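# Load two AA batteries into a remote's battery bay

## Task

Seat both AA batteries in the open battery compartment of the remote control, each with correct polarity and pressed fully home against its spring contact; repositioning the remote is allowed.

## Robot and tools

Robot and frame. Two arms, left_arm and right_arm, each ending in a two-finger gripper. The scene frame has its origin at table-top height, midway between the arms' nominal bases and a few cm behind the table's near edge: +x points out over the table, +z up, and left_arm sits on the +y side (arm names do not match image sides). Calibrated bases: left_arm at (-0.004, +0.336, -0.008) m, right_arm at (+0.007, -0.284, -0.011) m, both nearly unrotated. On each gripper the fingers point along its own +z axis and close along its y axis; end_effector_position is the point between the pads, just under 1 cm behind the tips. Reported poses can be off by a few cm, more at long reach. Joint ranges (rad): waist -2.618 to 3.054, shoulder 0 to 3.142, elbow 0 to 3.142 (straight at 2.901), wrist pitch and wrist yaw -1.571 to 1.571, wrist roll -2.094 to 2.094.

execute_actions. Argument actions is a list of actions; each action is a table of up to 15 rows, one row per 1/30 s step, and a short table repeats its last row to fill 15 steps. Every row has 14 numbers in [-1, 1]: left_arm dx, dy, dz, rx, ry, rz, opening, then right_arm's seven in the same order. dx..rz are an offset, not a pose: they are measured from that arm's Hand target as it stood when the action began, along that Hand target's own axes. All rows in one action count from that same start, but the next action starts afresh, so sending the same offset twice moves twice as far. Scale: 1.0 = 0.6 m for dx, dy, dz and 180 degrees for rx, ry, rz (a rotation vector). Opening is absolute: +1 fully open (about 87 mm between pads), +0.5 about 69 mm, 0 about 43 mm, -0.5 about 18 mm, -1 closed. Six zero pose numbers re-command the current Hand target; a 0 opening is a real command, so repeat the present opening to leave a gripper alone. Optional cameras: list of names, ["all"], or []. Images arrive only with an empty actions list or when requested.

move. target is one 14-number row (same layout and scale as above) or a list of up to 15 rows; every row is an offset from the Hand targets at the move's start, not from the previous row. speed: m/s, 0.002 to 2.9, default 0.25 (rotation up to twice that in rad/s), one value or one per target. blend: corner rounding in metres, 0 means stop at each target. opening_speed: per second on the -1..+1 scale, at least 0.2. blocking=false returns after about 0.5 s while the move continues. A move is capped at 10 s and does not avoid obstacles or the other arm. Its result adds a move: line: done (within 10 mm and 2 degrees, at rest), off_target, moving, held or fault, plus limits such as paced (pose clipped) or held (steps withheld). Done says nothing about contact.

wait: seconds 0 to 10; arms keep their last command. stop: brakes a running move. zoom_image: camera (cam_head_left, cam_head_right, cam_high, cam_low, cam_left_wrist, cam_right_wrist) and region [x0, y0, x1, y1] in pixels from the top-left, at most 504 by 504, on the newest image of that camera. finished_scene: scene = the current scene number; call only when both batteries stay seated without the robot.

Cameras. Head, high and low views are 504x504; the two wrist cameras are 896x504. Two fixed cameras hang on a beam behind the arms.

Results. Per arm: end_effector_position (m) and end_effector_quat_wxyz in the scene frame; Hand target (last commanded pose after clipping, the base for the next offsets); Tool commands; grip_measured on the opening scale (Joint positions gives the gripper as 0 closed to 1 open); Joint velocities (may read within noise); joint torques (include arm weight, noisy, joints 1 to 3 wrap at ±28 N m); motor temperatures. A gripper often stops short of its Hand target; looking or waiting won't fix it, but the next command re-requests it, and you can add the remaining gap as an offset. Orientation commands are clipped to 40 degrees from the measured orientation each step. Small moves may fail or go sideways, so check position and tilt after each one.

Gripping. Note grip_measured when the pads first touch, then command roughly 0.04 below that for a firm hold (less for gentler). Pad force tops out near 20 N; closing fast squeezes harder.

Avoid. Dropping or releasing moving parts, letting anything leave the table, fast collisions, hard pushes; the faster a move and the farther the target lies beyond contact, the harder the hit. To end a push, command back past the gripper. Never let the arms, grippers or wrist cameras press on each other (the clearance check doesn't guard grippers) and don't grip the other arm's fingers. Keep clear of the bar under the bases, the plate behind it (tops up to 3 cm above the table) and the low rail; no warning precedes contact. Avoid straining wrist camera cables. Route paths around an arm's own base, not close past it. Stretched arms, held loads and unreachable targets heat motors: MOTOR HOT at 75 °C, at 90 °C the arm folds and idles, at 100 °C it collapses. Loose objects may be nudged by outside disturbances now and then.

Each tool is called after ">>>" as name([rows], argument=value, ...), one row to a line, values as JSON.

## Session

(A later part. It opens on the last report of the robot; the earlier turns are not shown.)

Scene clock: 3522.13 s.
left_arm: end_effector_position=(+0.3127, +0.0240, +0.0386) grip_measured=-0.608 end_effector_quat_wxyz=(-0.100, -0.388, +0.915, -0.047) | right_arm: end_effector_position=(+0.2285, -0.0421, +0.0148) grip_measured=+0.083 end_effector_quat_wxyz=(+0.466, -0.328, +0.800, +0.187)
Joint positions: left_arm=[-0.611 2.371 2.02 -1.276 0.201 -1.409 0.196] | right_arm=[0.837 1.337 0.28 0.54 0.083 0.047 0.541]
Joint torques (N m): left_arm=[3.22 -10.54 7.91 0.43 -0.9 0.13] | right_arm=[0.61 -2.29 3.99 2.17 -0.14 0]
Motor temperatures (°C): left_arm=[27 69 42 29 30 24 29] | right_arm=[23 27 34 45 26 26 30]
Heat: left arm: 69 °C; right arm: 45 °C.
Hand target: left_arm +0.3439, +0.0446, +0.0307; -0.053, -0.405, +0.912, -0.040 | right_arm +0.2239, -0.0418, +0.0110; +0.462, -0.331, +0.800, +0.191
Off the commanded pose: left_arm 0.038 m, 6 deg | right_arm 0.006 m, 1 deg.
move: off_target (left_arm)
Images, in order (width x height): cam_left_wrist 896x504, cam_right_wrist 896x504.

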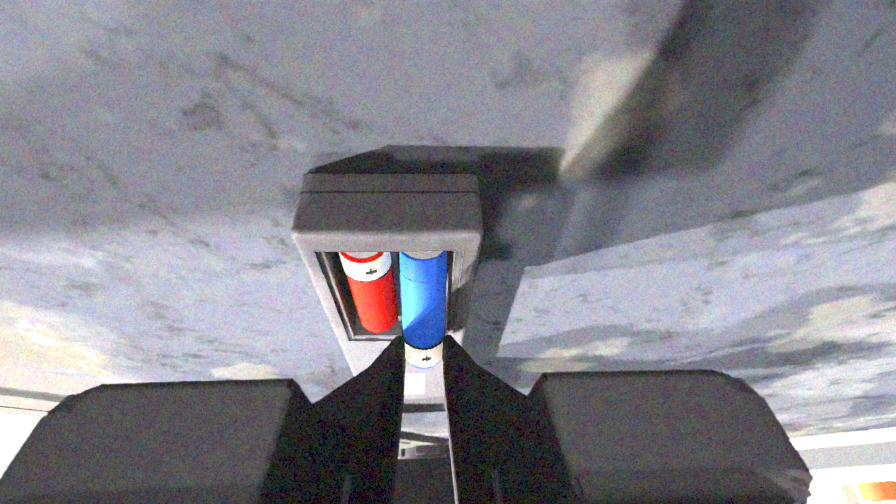

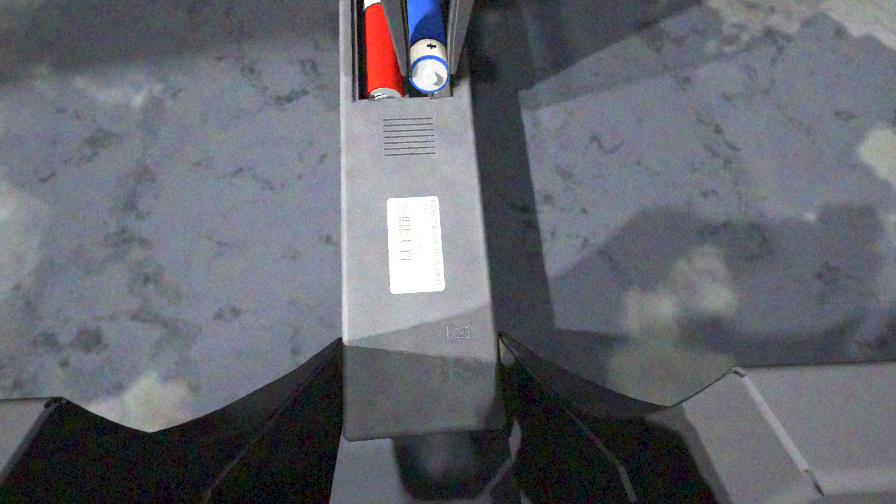

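>>> move(target=[-0.008,0.0003,0.0099,0,-0.036,0,-0.64,0,0,0,0,0,0,-0.02], speed=0.04, cameras=["cam_left_wrist","cam_right_wrist"])

>>> zoom_image(camera="cam_right_wrist", region=[320, 0, 540, 124])

Scene clock: 3541.30 s.
left_arm: end_effector_position=(+0.3115, +0.0242, +0.0358) grip_measured=-0.608 end_effector_quat_wxyz=(-0.084, -0.382, +0.920, -0.036) | right_arm: end_effector_position=(+0.2285, -0.0421, +0.0148) grip_measured=+0.083 end_effector_quat_wxyz=(+0.466, -0.328, +0.800, +0.187)
Joint positions: left_arm=[-0.627 2.371 2.02 -1.276 0.163 -1.411 0.196] | right_arm=[0.837 1.337 0.28 0.54 0.083 0.047 0.541]
Joint torques (N m): left_arm=[2.03 -11.73 5.9 0.63 -1.69 -0.15] | right_arm=[0.64 -2.28 3.99 2.16 -0.14 -0.01]
Motor temperatures (°C): left_arm=[28 68 42 29 30 24 29] | right_arm=[23 27 34 44 26 26 30]
Heat: left arm: 68 °C; right arm: 44 °C.
Hand target: left_arm +0.3466, +0.0476, +0.0242; -0.001, -0.407, +0.913, -0.017 | right_arm +0.2239, -0.0418, +0.0110; +0.462, -0.331, +0.800, +0.191
Off the commanded pose: left_arm 0.044 m, 10 deg | right_arm 0.006 m, 1 deg.
move: off_target (left_arm)
Images, in order (width x height): cam_left_wrist 896x504, cam_right_wrist 896x504.

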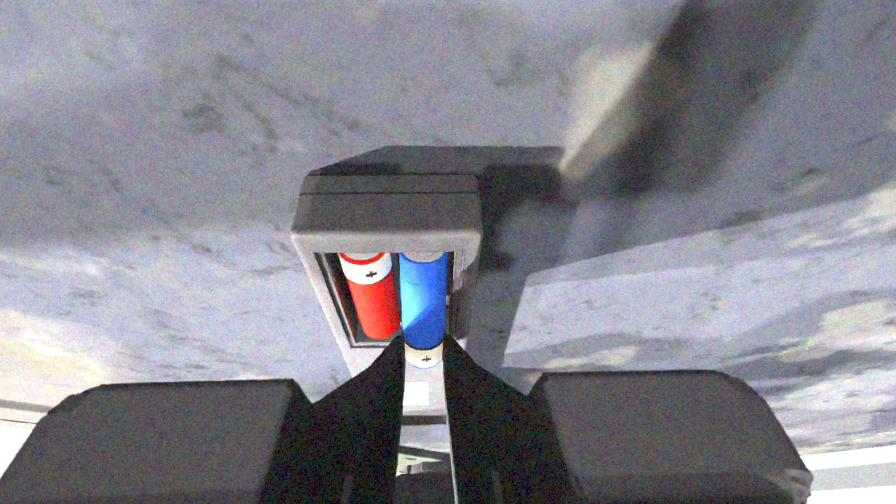

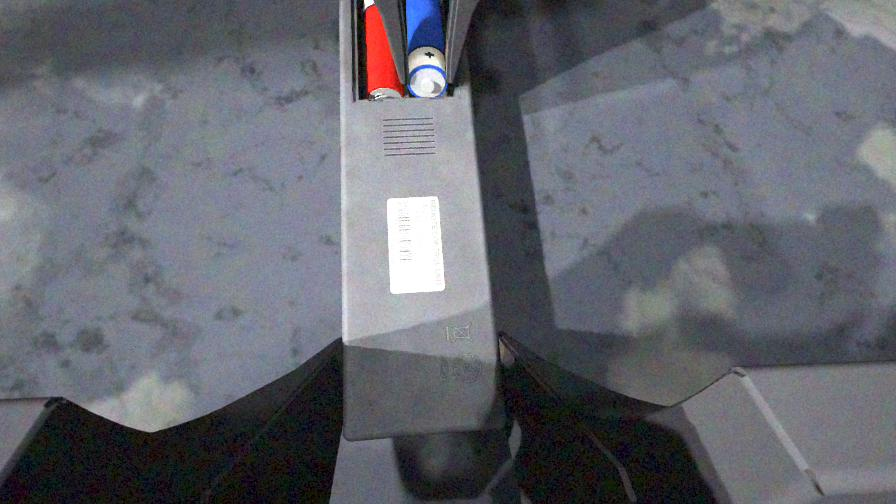

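Scaled by 2.291 from the camera's 896x504 image, which has a finer 1280x720 frame.

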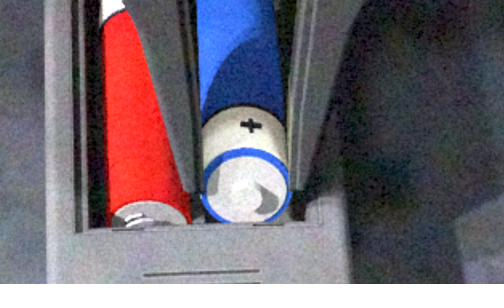

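>>> move(target=[0,0,0.0085,0,-0.05,0,-0.64,0,0,0,0,0,0,-0.02], speed=0.05, cameras=["cam_left_wrist","cam_right_wrist"])

>>> zoom_image(camera="cam_right_wrist", region=[320, 0, 540, 124])

Scene clock: 3564.13 s.
left_arm: end_effector_position=(+0.3103, +0.0242, +0.0301) grip_measured=-0.608 end_effector_quat_wxyz=(-0.020, -0.381, +0.924, -0.001) | right_arm: end_effector_position=(+0.2283, -0.0420, +0.0142) grip_measured=+0.083 end_effector_quat_wxyz=(+0.465, -0.328, +0.801, +0.187)
Joint positions: left_arm=[-0.683 2.36 2.012 -1.27 0.019 -1.463 0.196] | right_arm=[0.837 1.34 0.28 0.541 0.081 0.047 0.541]
Joint torques (N m): left_arm=[1.7 -11.99 4.26 0.76 -1.91 -0.23] | right_arm=[0.61 -2.52 3.96 2.15 -0.14 0]
Motor temperatures (°C): left_arm=[28 69 42 29 31 24 29] | right_arm=[23 27 34 44 26 26 30]
Heat: left arm: 69 °C; right arm: 44 °C.
Hand target: left_arm +0.3467, +0.0474, +0.0191; +0.071, -0.407, +0.911, +0.014 | right_arm +0.2239, -0.0418, +0.0110; +0.462, -0.331, +0.800, +0.191
Off the commanded pose: left_arm 0.045 m, 11 deg | right_arm 0.005 m, 1 deg.
move: off_target (left_arm)
Images, in order (width x height): cam_left_wrist 896x504, cam_right_wrist 896x504.

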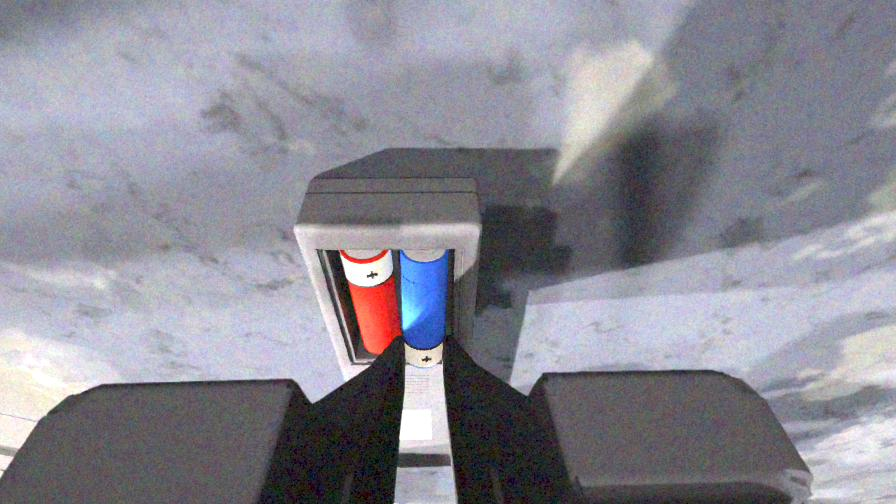

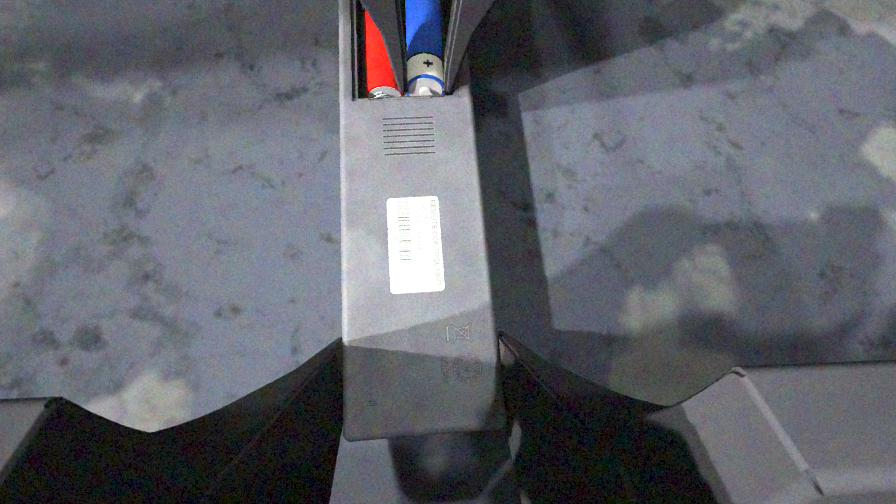

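Scaled by 2.291 from the camera's 896x504 image, which has a finer 1280x720 frame.

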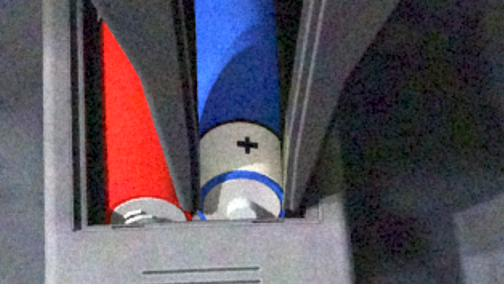

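>>> move(target=[0,0,0.0085,0,-0.02,0,-0.64,0,0,0,0,0,0,-0.02], speed=0.05, cameras=["cam_left_wrist","cam_right_wrist"])

>>> zoom_image(camera="cam_right_wrist", region=[320, 0, 540, 124])

Scene clock: 3575.67 s.
left_arm: end_effector_position=(+0.3101, +0.0240, +0.0296) grip_measured=-0.608 end_effector_quat_wxyz=(+0.008, -0.381, +0.924, +0.008) | right_arm: end_effector_position=(+0.2283, -0.0420, +0.0142) grip_measured=+0.083 end_effector_quat_wxyz=(+0.465, -0.328, +0.801, +0.187)
Joint positions: left_arm=[-0.706 2.348 1.998 -1.259 -0.038 -1.488 0.196] | right_arm=[0.837 1.34 0.28 0.541 0.081 0.047 0.541]
Joint torques (N m): left_arm=[1.66 -10.93 3.86 0.83 -2.01 -0.22] | right_arm=[0.59 -2.5 3.97 2.14 -0.14 0.01]
Motor temperatures (°C): left_arm=[28 71 41 29 32 24 29] | right_arm=[23 28 34 43 26 26 30]
Heat: left arm: 71 °C; right arm: 43 °C.
Hand target: left_arm +0.3473, +0.0478, +0.0140; +0.099, -0.406, +0.908, +0.027 | right_arm +0.2239, -0.0418, +0.0110; +0.462, -0.331, +0.800, +0.191
Off the commanded pose: left_arm 0.047 m, 11 deg | right_arm 0.005 m, 1 deg.
move: off_target (left_arm)
Images, in order (width x height): cam_left_wrist 896x504, cam_right_wrist 896x504.

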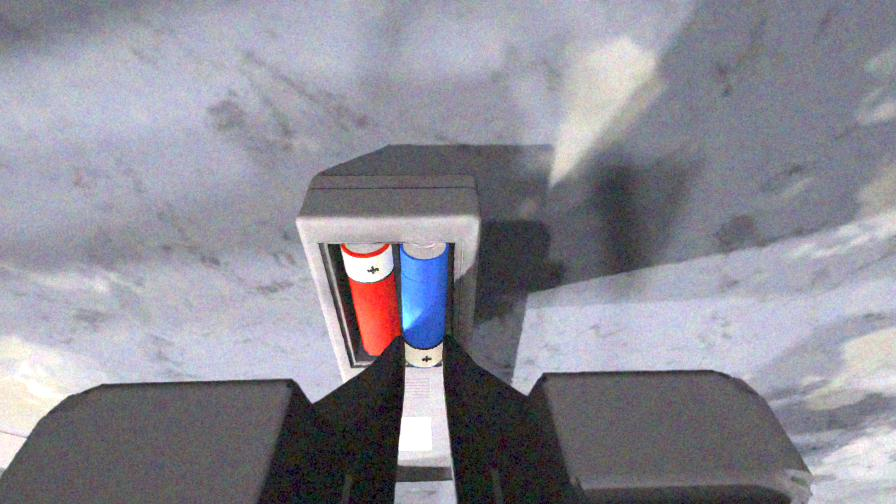

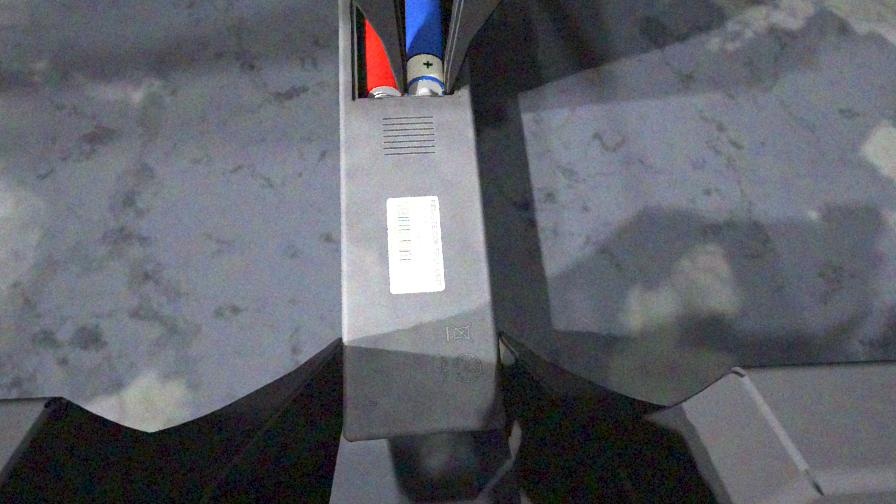

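Scaled by 2.291 from the camera's 896x504 image, which has a finer 1280x720 frame.

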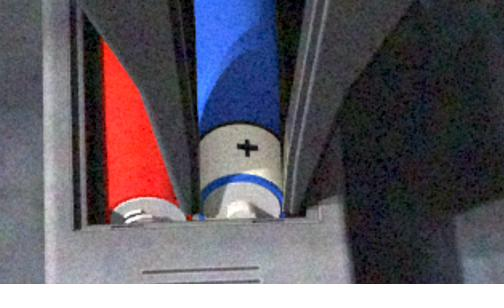

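>>> move(target=[0.0555,0,-0.0114,0,0.04,0,-0.64,0,0,0,0,0,0,-0.02], speed=0.05, cameras=["cam_right_wrist"])

>>> zoom_image(camera="cam_right_wrist", region=[320, 0, 540, 124])

Scene clock: 3593.70 s.
left_arm: end_effector_position=(+0.3082, +0.0220, +0.0286) grip_measured=-0.608 end_effector_quat_wxyz=(+0.010, -0.385, +0.923, +0.005) | right_arm: end_effector_position=(+0.2280, -0.0429, +0.0135) grip_measured=+0.083 end_effector_quat_wxyz=(+0.465, -0.329, +0.801, +0.186)
Joint positions: left_arm=[-0.712 2.339 1.978 -1.242 -0.038 -1.501 0.196] | right_arm=[0.837 1.338 0.277 0.541 0.083 0.045 0.541]
Joint torques (N m): left_arm=[0.08 -10.11 3.55 0.87 -0.65 -0.34] | right_arm=[0.61 -2.51 4.21 2.15 -0.15 0.01]
Motor temperatures (°C): left_arm=[28 69 40 30 34 24 29] | right_arm=[23 28 34 43 26 26 30]
Heat: left arm: 69 °C; right arm: 43 °C.
Hand target: left_arm +0.3246, +0.0225, +0.0140; +0.042, -0.407, +0.912, +0.002 | right_arm +0.2239, -0.0418, +0.0110; +0.462, -0.331, +0.800, +0.191
Off the commanded pose: left_arm 0.022 m, 5 deg | right_arm 0.005 m, 1 deg.
move: off_target (left_arm)
Images, in order (width x height): cam_right_wrist 896x504.

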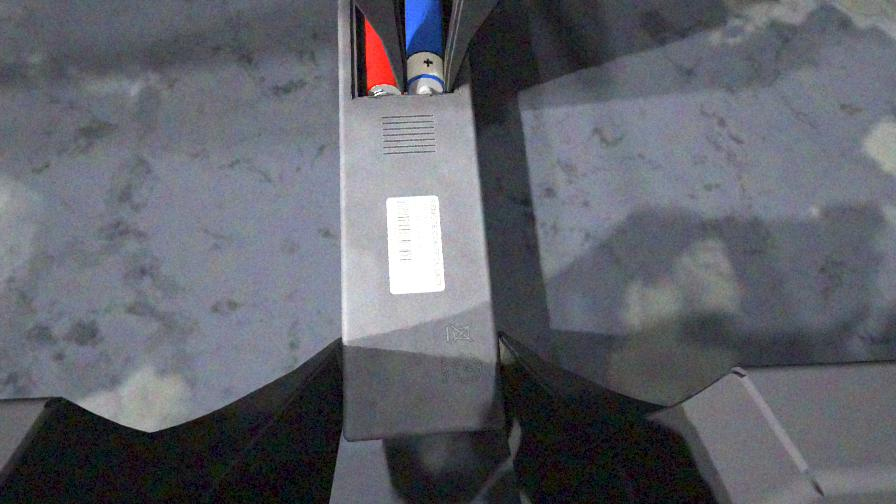

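Scaled by 2.291 from the camera's 896x504 image, which has a finer 1280x720 frame.

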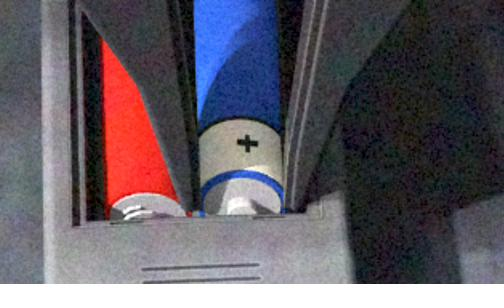

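>>> move(target=[0,0,0,0,0,0,-0.54,0,0,0,0,0,0,-0.02], opening_speed=0.2, cameras=["cam_left_wrist","cam_right_wrist"])

>>> zoom_image(camera="cam_right_wrist", region=[320, 0, 540, 124])

Scene clock: 3601.47 s.
left_arm: end_effector_position=(+0.3083, +0.0214, +0.0293) grip_measured=-0.542 end_effector_quat_wxyz=(+0.009, -0.389, +0.921, +0.004) | right_arm: end_effector_position=(+0.2286, -0.0435, +0.0135) grip_measured=+0.083 end_effector_quat_wxyz=(+0.466, -0.327, +0.801, +0.184)
Joint positions: left_arm=[-0.712 2.337 1.978 -1.242 -0.036 -1.511 0.229] | right_arm=[0.837 1.338 0.277 0.541 0.087 0.045 0.541]
Joint torques (N m): left_arm=[0.06 -10.13 3.55 0.87 -0.68 -0.25] | right_arm=[0.58 -2.5 4.22 2.14 -0.14 0.02]
Motor temperatures (°C): left_arm=[28 69 40 30 33 24 29] | right_arm=[23 28 34 43 26 26 30]
Heat: left arm: 69 °C; right arm: 43 °C.
Hand target: left_arm +0.3246, +0.0225, +0.0140; +0.042, -0.407, +0.912, +0.002 | right_arm +0.2239, -0.0418, +0.0110; +0.462, -0.331, +0.800, +0.191
Off the commanded pose: left_arm 0.022 m, 4 deg | right_arm 0.006 m, 1 deg.
move: off_target (left_arm)
Images, in order (width x height): cam_left_wrist 896x504, cam_right_wrist 896x504.

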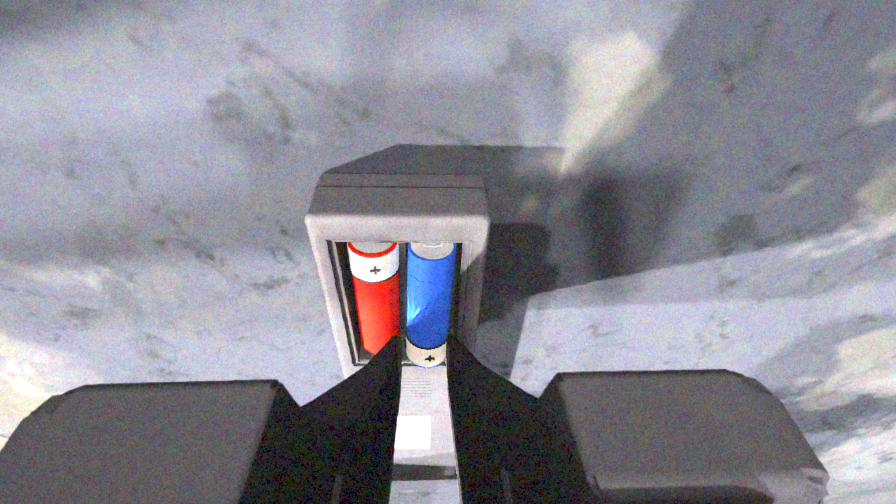

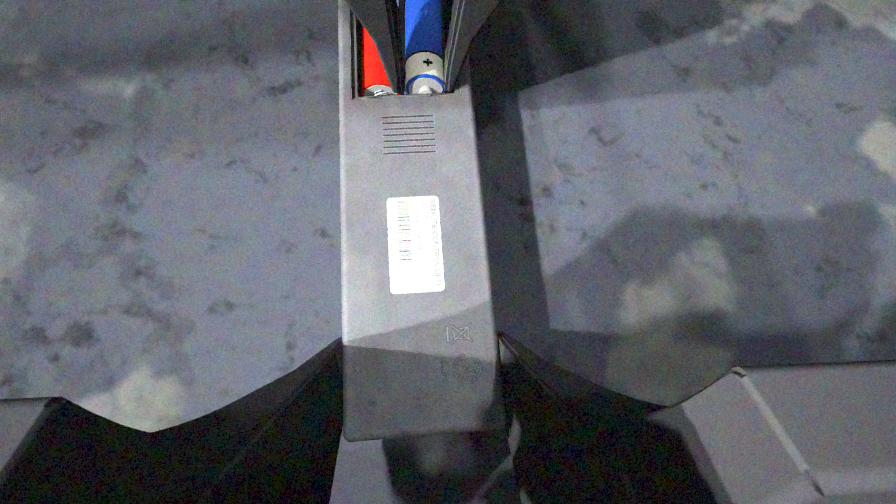

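Scaled by 2.291 from the camera's 896x504 image, which has a finer 1280x720 frame.

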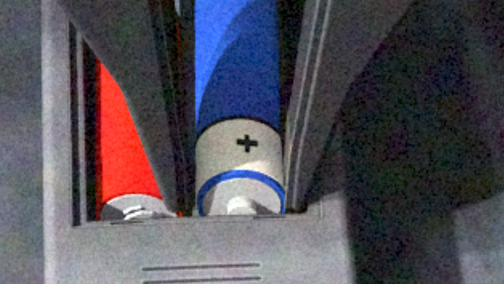

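>>> move([
  [0.0229,0.005,-0.022,0,0,0,-0.54,0,0,0,0,0,0,-0.02],
  [0.0173,0.0029,-0.0933,0,0,0,-0.54,0,0,0,0,0,0,-0.02],
], speed=[0.04,0.06], blend=0.005, cameras=["cam_left_wrist","cam_right_wrist"])

>>> zoom_image(camera="cam_right_wrist", region=[320, 0, 540, 124])

Scene clock: 3617.87 s.
left_arm: end_effector_position=(+0.3063, +0.0219, +0.0549) grip_measured=-0.540 end_effector_quat_wxyz=(+0.024, -0.402, +0.915, +0.018) | right_arm: end_effector_position=(+0.2280, -0.0429, +0.0135) grip_measured=+0.083 end_effector_quat_wxyz=(+0.465, -0.329, +0.801, +0.186)
Joint positions: left_arm=[-0.731 2.334 2.079 -1.361 -0.075 -1.557 0.23] | right_arm=[0.837 1.338 0.277 0.541 0.083 0.045 0.541]
Joint torques (N m): left_arm=[-0.65 -12.05 10.33 0.12 -0.27 -0.14] | right_arm=[0.59 -2.47 4.22 2.15 -0.15 0.02]
Motor temperatures (°C): left_arm=[28 70 40 30 32 24 29] | right_arm=[23 28 34 43 26 26 30]
Heat: left arm: 70 °C; right arm: 43 °C.
Hand target: left_arm +0.3122, +0.0139, +0.0689; +0.042, -0.407, +0.912, +0.002 | right_arm +0.2239, -0.0418, +0.0110; +0.462, -0.331, +0.800, +0.191
Off the commanded pose: left_arm 0.017 m, 3 deg | right_arm 0.005 m, 1 deg.
move: off_target (left_arm)
Images, in order (width x height): cam_left_wrist 896x504, cam_right_wrist 896x504.

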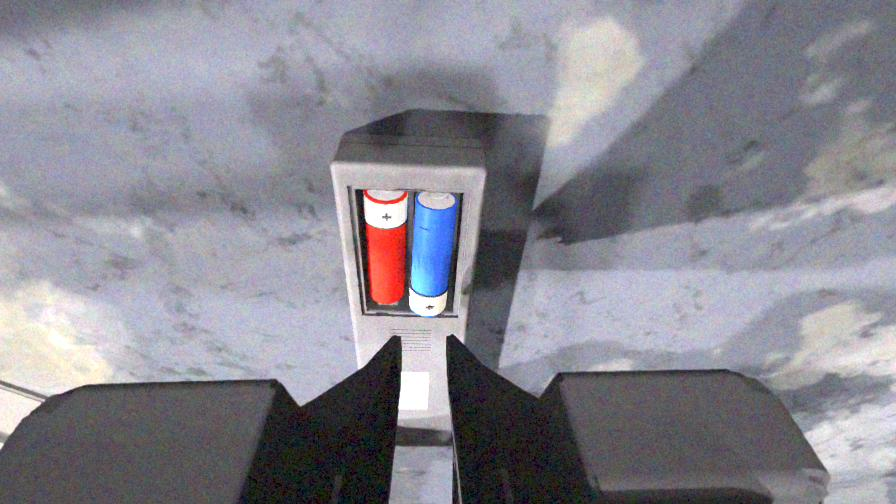

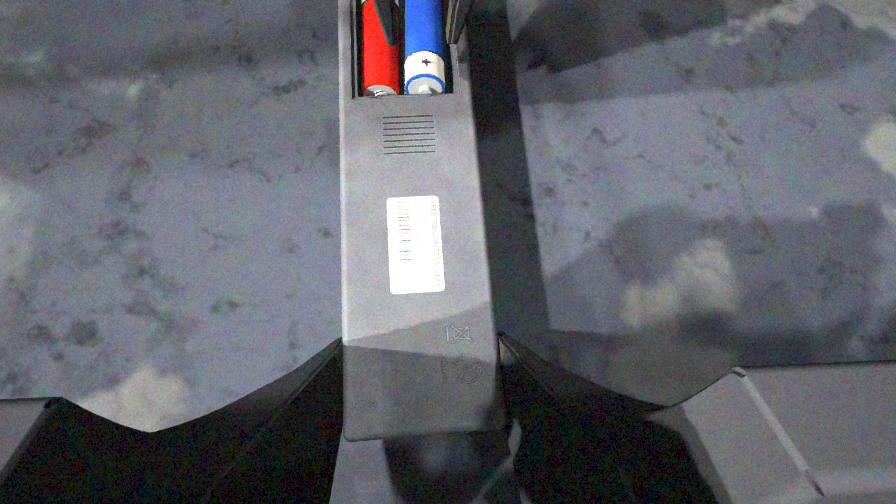

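Scaled by 2.291 from the camera's 896x504 image, which has a finer 1280x720 frame.

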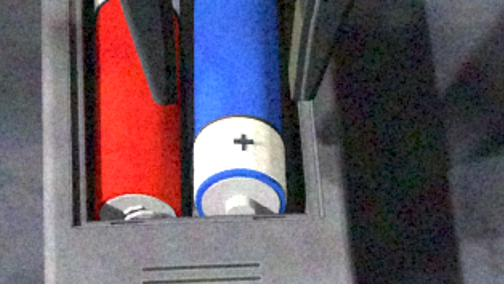

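>>> move([
  [0,0,0,0,0,0,-0.95,0,0,0,0,0,0,-0.02],
  [0.0035,-0.0031,0.0649,0,0,0,-0.95,0,0,0,0,0,0,-0.02],
], speed=0.04, cameras=["cam_left_wrist","cam_right_wrist"])

Scene clock: 3633.03 s.
left_arm: end_effector_position=(+0.3099, +0.0183, +0.0375) grip_measured=-0.950 end_effector_quat_wxyz=(+0.029, -0.402, +0.915, +0.009) | right_arm: end_effector_position=(+0.2280, -0.0429, +0.0135) grip_measured=+0.083 end_effector_quat_wxyz=(+0.465, -0.329, +0.801, +0.186)
Joint positions: left_arm=[-0.731 2.334 2.01 -1.27 -0.075 -1.557 0.025] | right_arm=[0.837 1.338 0.277 0.541 0.083 0.045 0.541]
Joint torques (N m): left_arm=[-0.35 -10.48 4.9 0.61 -0.28 -0.11] | right_arm=[0.62 -2.51 4.22 2.14 -0.15 0.03]
Motor temperatures (°C): left_arm=[27 72 43 29 31 24 28] | right_arm=[23 28 34 43 26 26 30]
Heat: left arm: 72 °C; right arm: 43 °C.
Hand target: left_arm +0.3151, +0.0126, +0.0300; +0.042, -0.407, +0.912, +0.002 | right_arm +0.2239, -0.0418, +0.0110; +0.462, -0.331, +0.800, +0.191
Off the commanded pose: left_arm 0.011 m, 2 deg | right_arm 0.005 m, 1 deg.
move: off_target (left_arm)
Images, in order (width x height): cam_left_wrist 896x504, cam_right_wrist 896x504.

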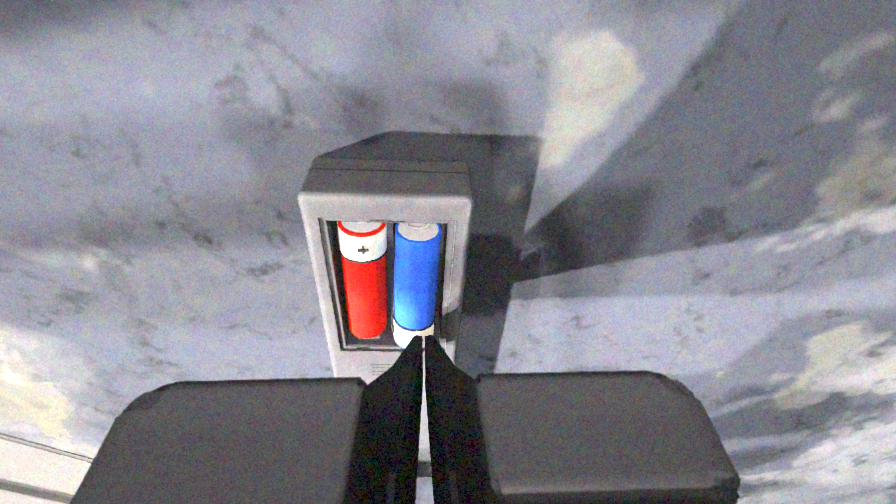

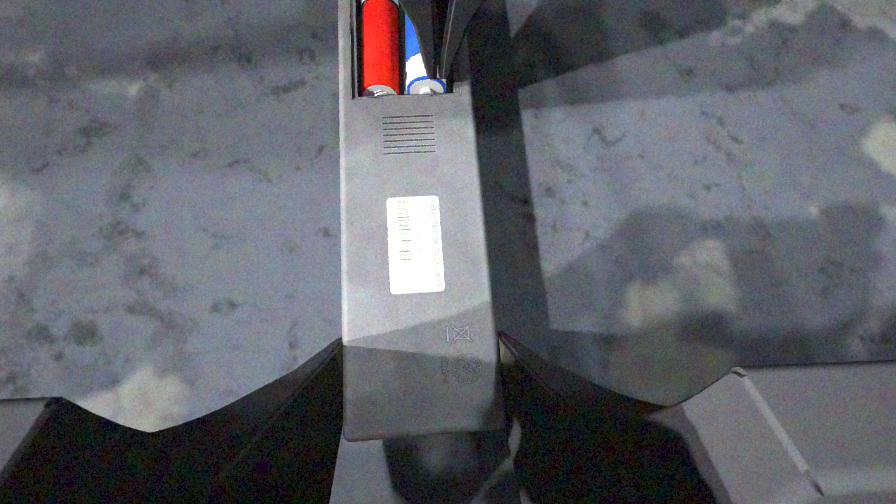

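>>> move(target=[0.0037,0.0042,0.0413,0,0,0,-0.95,0,0,0,0,0,0,-0.02], speed=0.03, cameras=["cam_right_wrist"])

>>> zoom_image(camera="cam_right_wrist", region=[320, 0, 540, 124])

Scene clock: 3642.30 s.
left_arm: end_effector_position=(+0.3147, +0.0152, +0.0324) grip_measured=-0.951 end_effector_quat_wxyz=(+0.039, -0.404, +0.914, -0.013) | right_arm: end_effector_position=(+0.2276, -0.0426, +0.0135) grip_measured=+0.082 end_effector_quat_wxyz=(+0.465, -0.329, +0.801, +0.186)
Joint positions: left_arm=[-0.729 2.305 1.94 -1.181 -0.076 -1.558 0.025] | right_arm=[0.838 1.338 0.277 0.541 0.083 0.045 0.541]
Joint torques (N m): left_arm=[-0.43 -7.83 2.52 0.77 -0.26 -0.09] | right_arm=[0.58 -2.47 4.23 2.14 -0.14 0.02]
Motor temperatures (°C): left_arm=[27 71 42 30 31 24 28] | right_arm=[23 28 34 43 26 26 30]
Heat: left arm: 71 °C; right arm: 43 °C.
Hand target: left_arm +0.3136, +0.0135, +0.0051; +0.042, -0.407, +0.912, +0.002 | right_arm +0.2239, -0.0418, +0.0110; +0.462, -0.331, +0.800, +0.191
Off the commanded pose: left_arm 0.027 m, 2 deg | right_arm 0.005 m, 1 deg.
move: off_target (left_arm)
Images, in order (width x height): cam_right_wrist 896x504.

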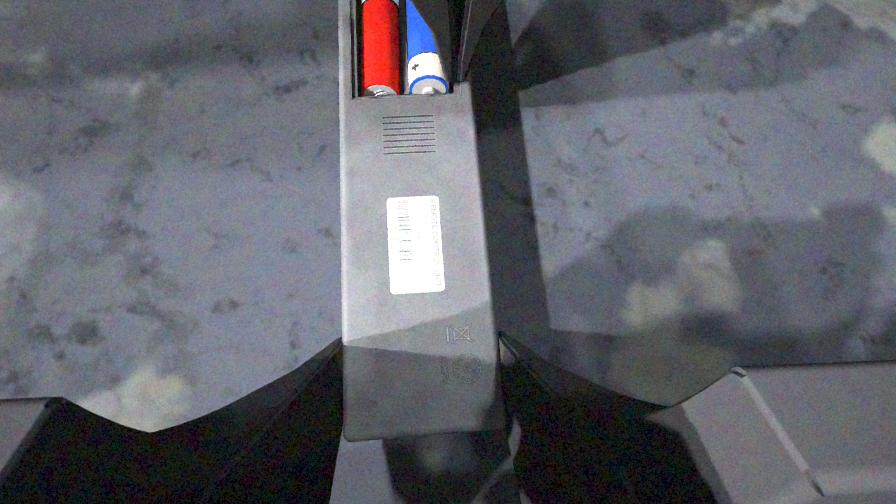

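Scaled by 2.291 from the camera's 896x504 image, which has a finer 1280x720 frame.

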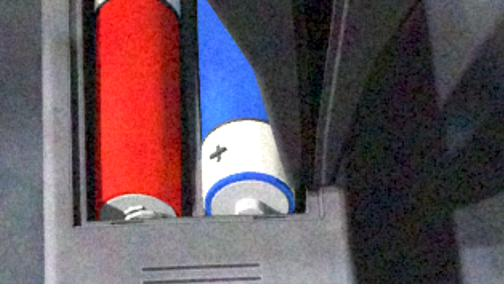

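>>> move([
  [0,0,-0.03,0,0,0,-0.95,0,0,0,0,0,0,-0.02],
  [-0.0006,0.0024,-0.1064,0,0,0,-0.95,0,0,0,0,0,0,-0.02],
  [-0.0003,0.0024,-0.05,0,0,0,-0.95,0,0,0,0,0,0,-0.02],
], speed=0.05, cameras=["cam_left_wrist","cam_right_wrist"])

Scene clock: 3659.47 s.
left_arm: end_effector_position=(+0.3060, +0.0171, +0.0385) grip_measured=-0.950 end_effector_quat_wxyz=(+0.031, -0.402, +0.915, +0.007) | right_arm: end_effector_position=(+0.2259, -0.0410, +0.0135) grip_measured=+0.082 end_effector_quat_wxyz=(+0.464, -0.332, +0.799, +0.188)
Joint positions: left_arm=[-0.74 2.317 1.986 -1.258 -0.078 -1.566 0.025] | right_arm=[0.844 1.338 0.277 0.541 0.081 0.045 0.541]
Joint torques (N m): left_arm=[-0.14 -10.74 5.82 0.48 -0.24 -0.08] | right_arm=[0.57 -2.51 4.22 2.15 -0.15 0.03]
Motor temperatures (°C): left_arm=[27 68 41 30 31 24 28] | right_arm=[23 28 34 43 26 26 30]
Heat: left arm: 68 °C; right arm: 43 °C.
Hand target: left_arm +0.3104, +0.0135, +0.0349; +0.042, -0.407, +0.912, +0.002 | right_arm +0.2239, -0.0418, +0.0110; +0.462, -0.331, +0.800, +0.191
Off the commanded pose: left_arm 0.007 m, 2 deg | right_arm 0.003 m, 0 deg.
move: done
Images, in order (width x height): cam_left_wrist 896x504, cam_right_wrist 896x504.

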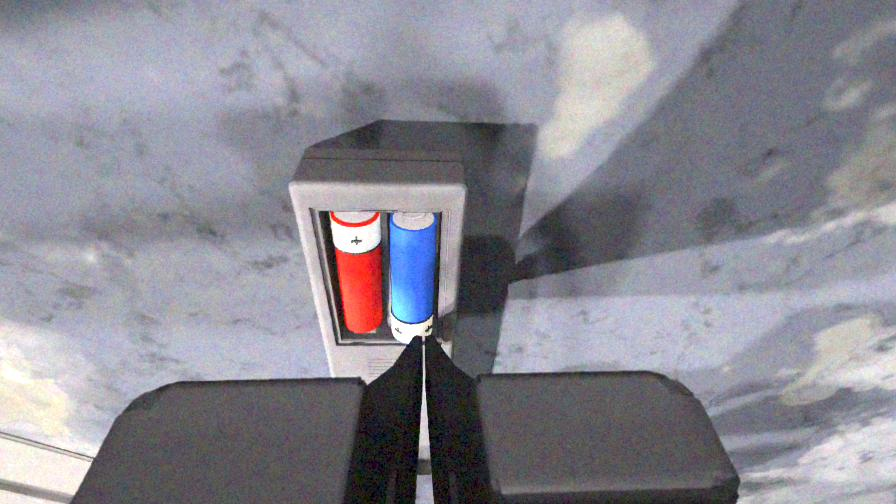

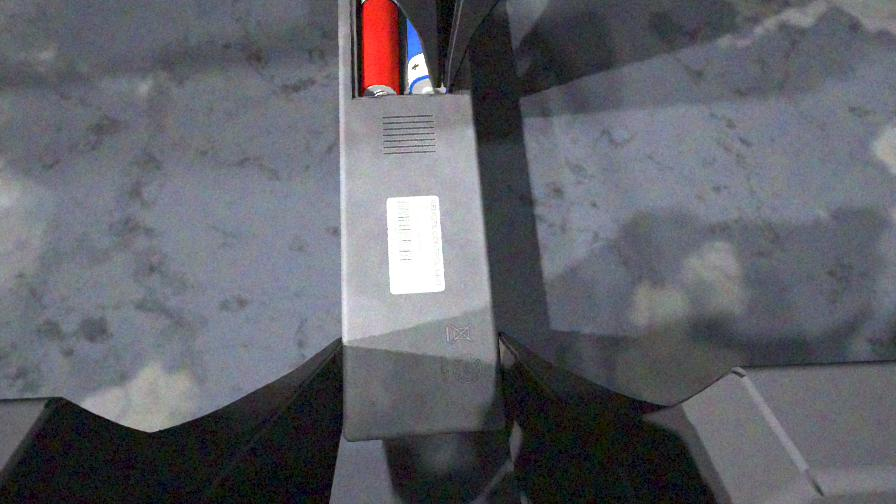

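>>> move(target=[-0.0099,0.0093,-0.0195,0,0,0,-0.95,0,0,0,0,0,0,-0.02], speed=0.05, cameras=["cam_left_wrist","cam_right_wrist"])

Scene clock: 3668.73 s.
left_arm: end_effector_position=(+0.3079, +0.0190, +0.0384) grip_measured=-0.950 end_effector_quat_wxyz=(+0.031, -0.405, +0.914, +0.007) | right_arm: end_effector_position=(+0.2259, -0.0410, +0.0135) grip_measured=+0.082 end_effector_quat_wxyz=(+0.464, -0.332, +0.799, +0.188)
Joint positions: left_arm=[-0.734 2.317 1.986 -1.258 -0.078 -1.566 0.025] | right_arm=[0.844 1.338 0.277 0.541 0.081 0.045 0.541]
Joint torques (N m): left_arm=[0.34 -13.44 5.33 0.23 -0.24 0.03] | right_arm=[0.58 -2.47 4.21 2.15 -0.14 0.03]
Motor temperatures (°C): left_arm=[27 69 40 30 30 24 28] | right_arm=[23 28 34 42 26 26 30]
Heat: left arm: 69 °C; right arm: 42 °C.
Hand target: left_arm +0.3093, +0.0212, +0.0469; +0.042, -0.407, +0.912, +0.002 | right_arm +0.2239, -0.0418, +0.0110; +0.462, -0.331, +0.800, +0.191
Off the commanded pose: left_arm 0.009 m, 1 deg | right_arm 0.003 m, 0 deg.
move: done
Images, in order (width x height): cam_left_wrist 896x504, cam_right_wrist 896x504.

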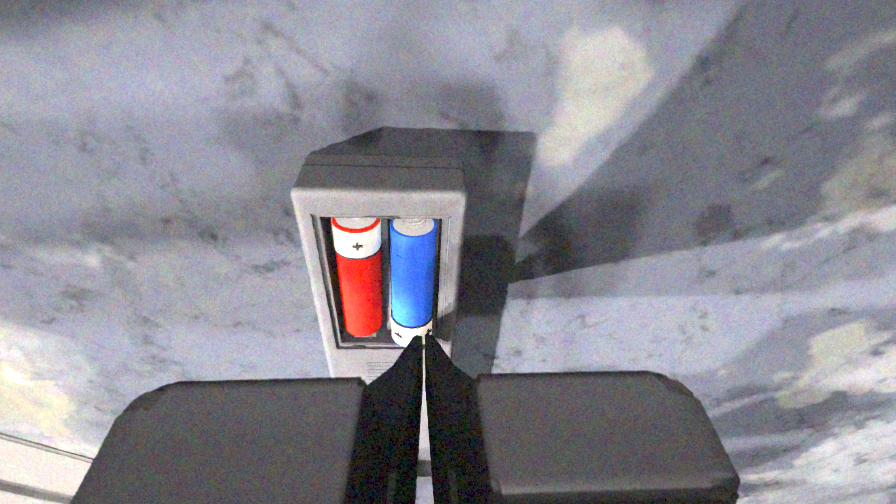

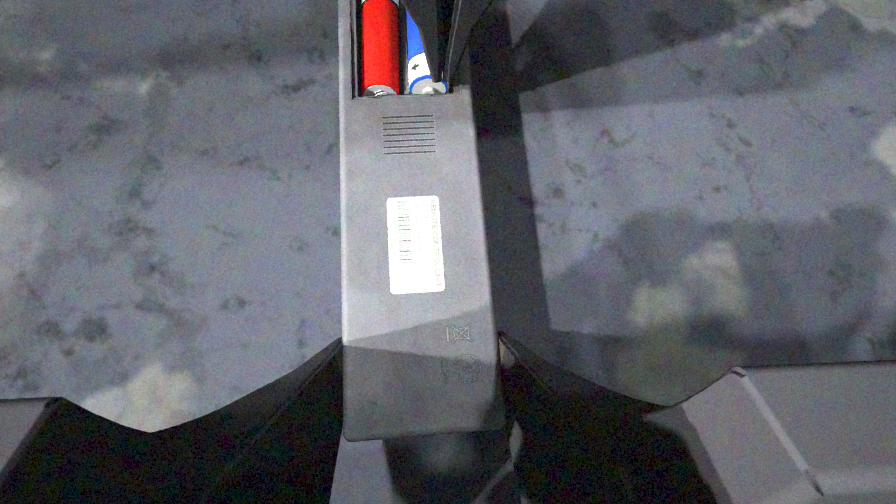

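>>> move(target=[0,0.0133,0,0,0,0,-0.95,0,0,0,0,0,0,-0.02], speed=0.05, cameras=["cam_left_wrist","cam_right_wrist"])

Scene clock: 3676.00 s.
left_arm: end_effector_position=(+0.3035, +0.0229, +0.0371) grip_measured=-0.950 end_effector_quat_wxyz=(+0.032, -0.405, +0.914, +0.005) | right_arm: end_effector_position=(+0.2259, -0.0410, +0.0135) grip_measured=+0.082 end_effector_quat_wxyz=(+0.464, -0.332, +0.799, +0.188)
Joint positions: left_arm=[-0.734 2.287 1.929 -1.229 -0.078 -1.566 0.025] | right_arm=[0.844 1.338 0.277 0.541 0.081 0.045 0.541]
Joint torques (N m): left_arm=[0.34 -13.72 4.82 0.21 -0.25 0.02] | right_arm=[0.59 -2.48 4.22 2.15 -0.14 0.02]
Motor temperatures (°C): left_arm=[27 71 40 29 30 24 28] | right_arm=[23 28 34 42 26 26 30]
Heat: left arm: 71 °C; right arm: 42 °C.
Hand target: left_arm +0.3034, +0.0265, +0.0466; +0.042, -0.407, +0.912, +0.002 | right_arm +0.2239, -0.0418, +0.0110; +0.462, -0.331, +0.800, +0.191
Off the commanded pose: left_arm 0.010 m, 1 deg | right_arm 0.003 m, 0 deg.
move: done
Images, in order (width x height): cam_left_wrist 896x504, cam_right_wrist 896x504.

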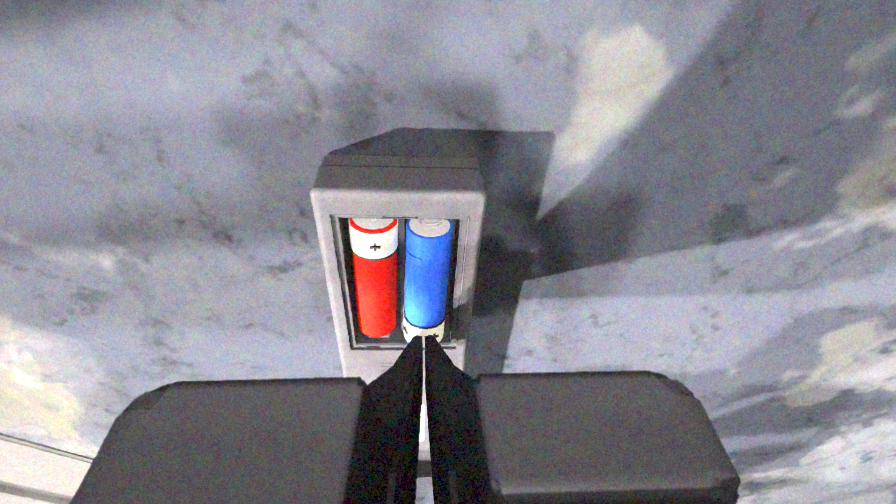

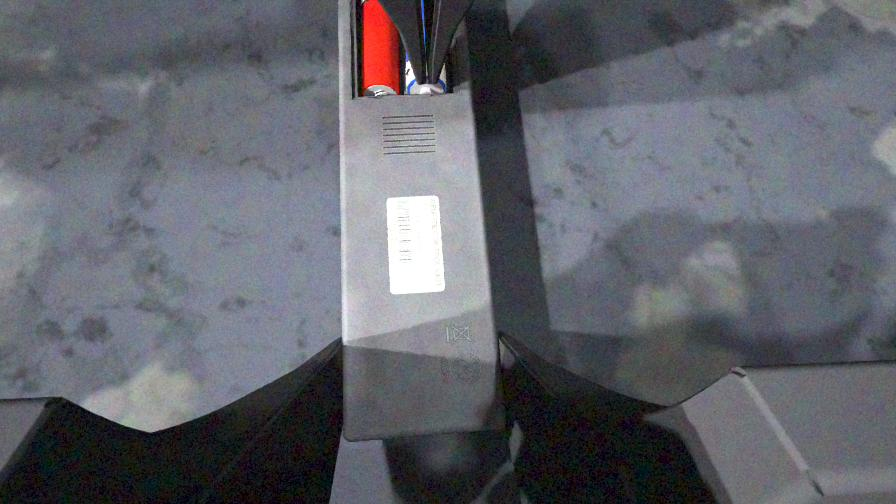

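>>> move(target=[0.0055,0,0.069,0,0,0,-0.95,0,0,0,0,0,0,-0.02], speed=0.03, cameras=["cam_left_wrist","cam_right_wrist"])

>>> zoom_image(camera="cam_right_wrist", region=[320, 0, 540, 124])

Scene clock: 3685.50 s.
left_arm: end_effector_position=(+0.3033, +0.0228, +0.0345) grip_measured=-0.950 end_effector_quat_wxyz=(+0.036, -0.408, +0.912, -0.018) | right_arm: end_effector_position=(+0.2260, -0.0411, +0.0135) grip_measured=+0.082 end_effector_quat_wxyz=(+0.464, -0.333, +0.799, +0.188)
Joint positions: left_arm=[-0.729 2.236 1.832 -1.137 -0.065 -1.566 0.025] | right_arm=[0.844 1.338 0.277 0.541 0.081 0.044 0.541]
Joint torques (N m): left_arm=[0.02 -7.04 2.33 0.79 -0.36 0.05] | right_arm=[0.59 -2.52 4.22 2.15 -0.14 0.05]
Motor temperatures (°C): left_arm=[27 71 40 29 30 24 28] | right_arm=[23 28 34 42 26 26 30]
Heat: left arm: 71 °C; right arm: 42 °C.
Hand target: left_arm +0.3043, +0.0256, +0.0051; +0.042, -0.407, +0.912, +0.002 | right_arm +0.2239, -0.0418, +0.0110; +0.462, -0.331, +0.800, +0.191
Off the commanded pose: left_arm 0.030 m, 2 deg | right_arm 0.003 m, 1 deg.
move: off_target (left_arm)
Images, in order (width x height): cam_left_wrist 896x504, cam_right_wrist 896x504.

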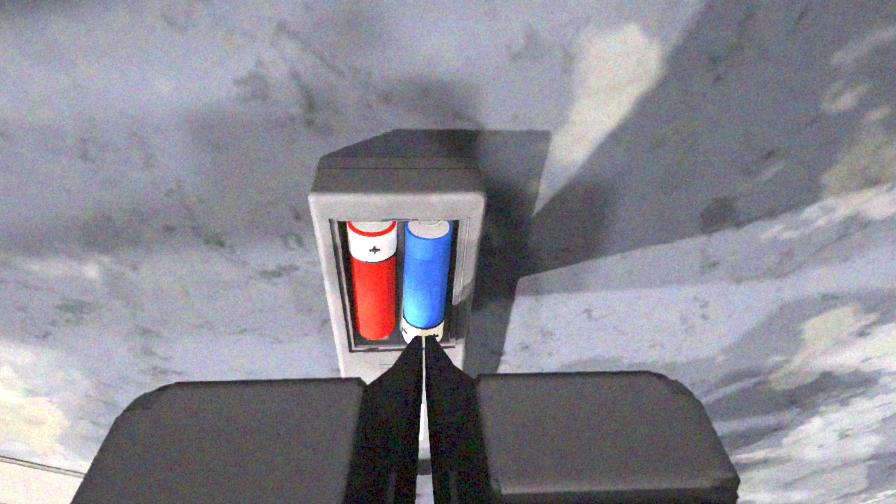

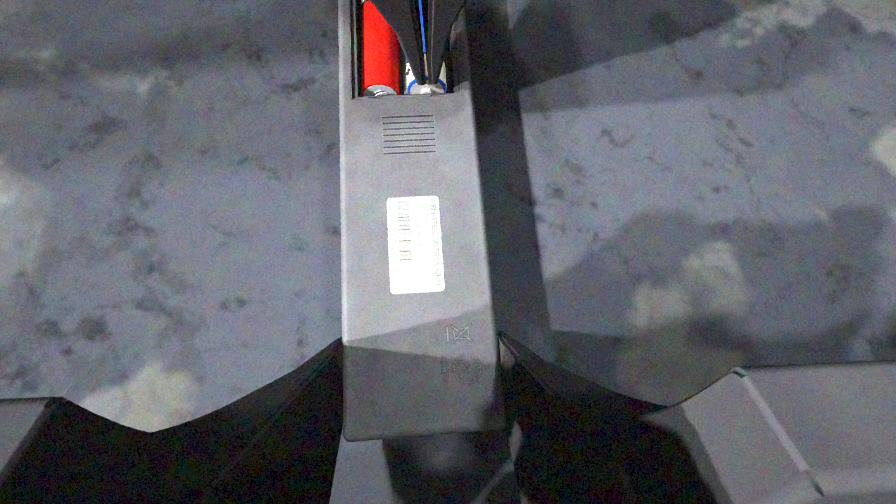

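Scaled by 2.291 from the camera's 896x504 image, which has a finer 1280x720 frame.

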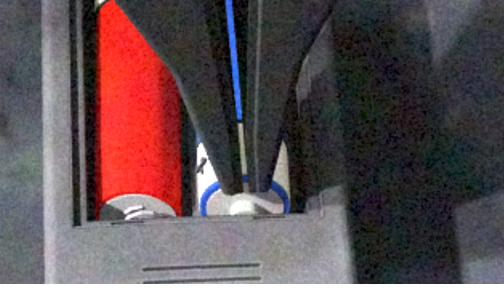

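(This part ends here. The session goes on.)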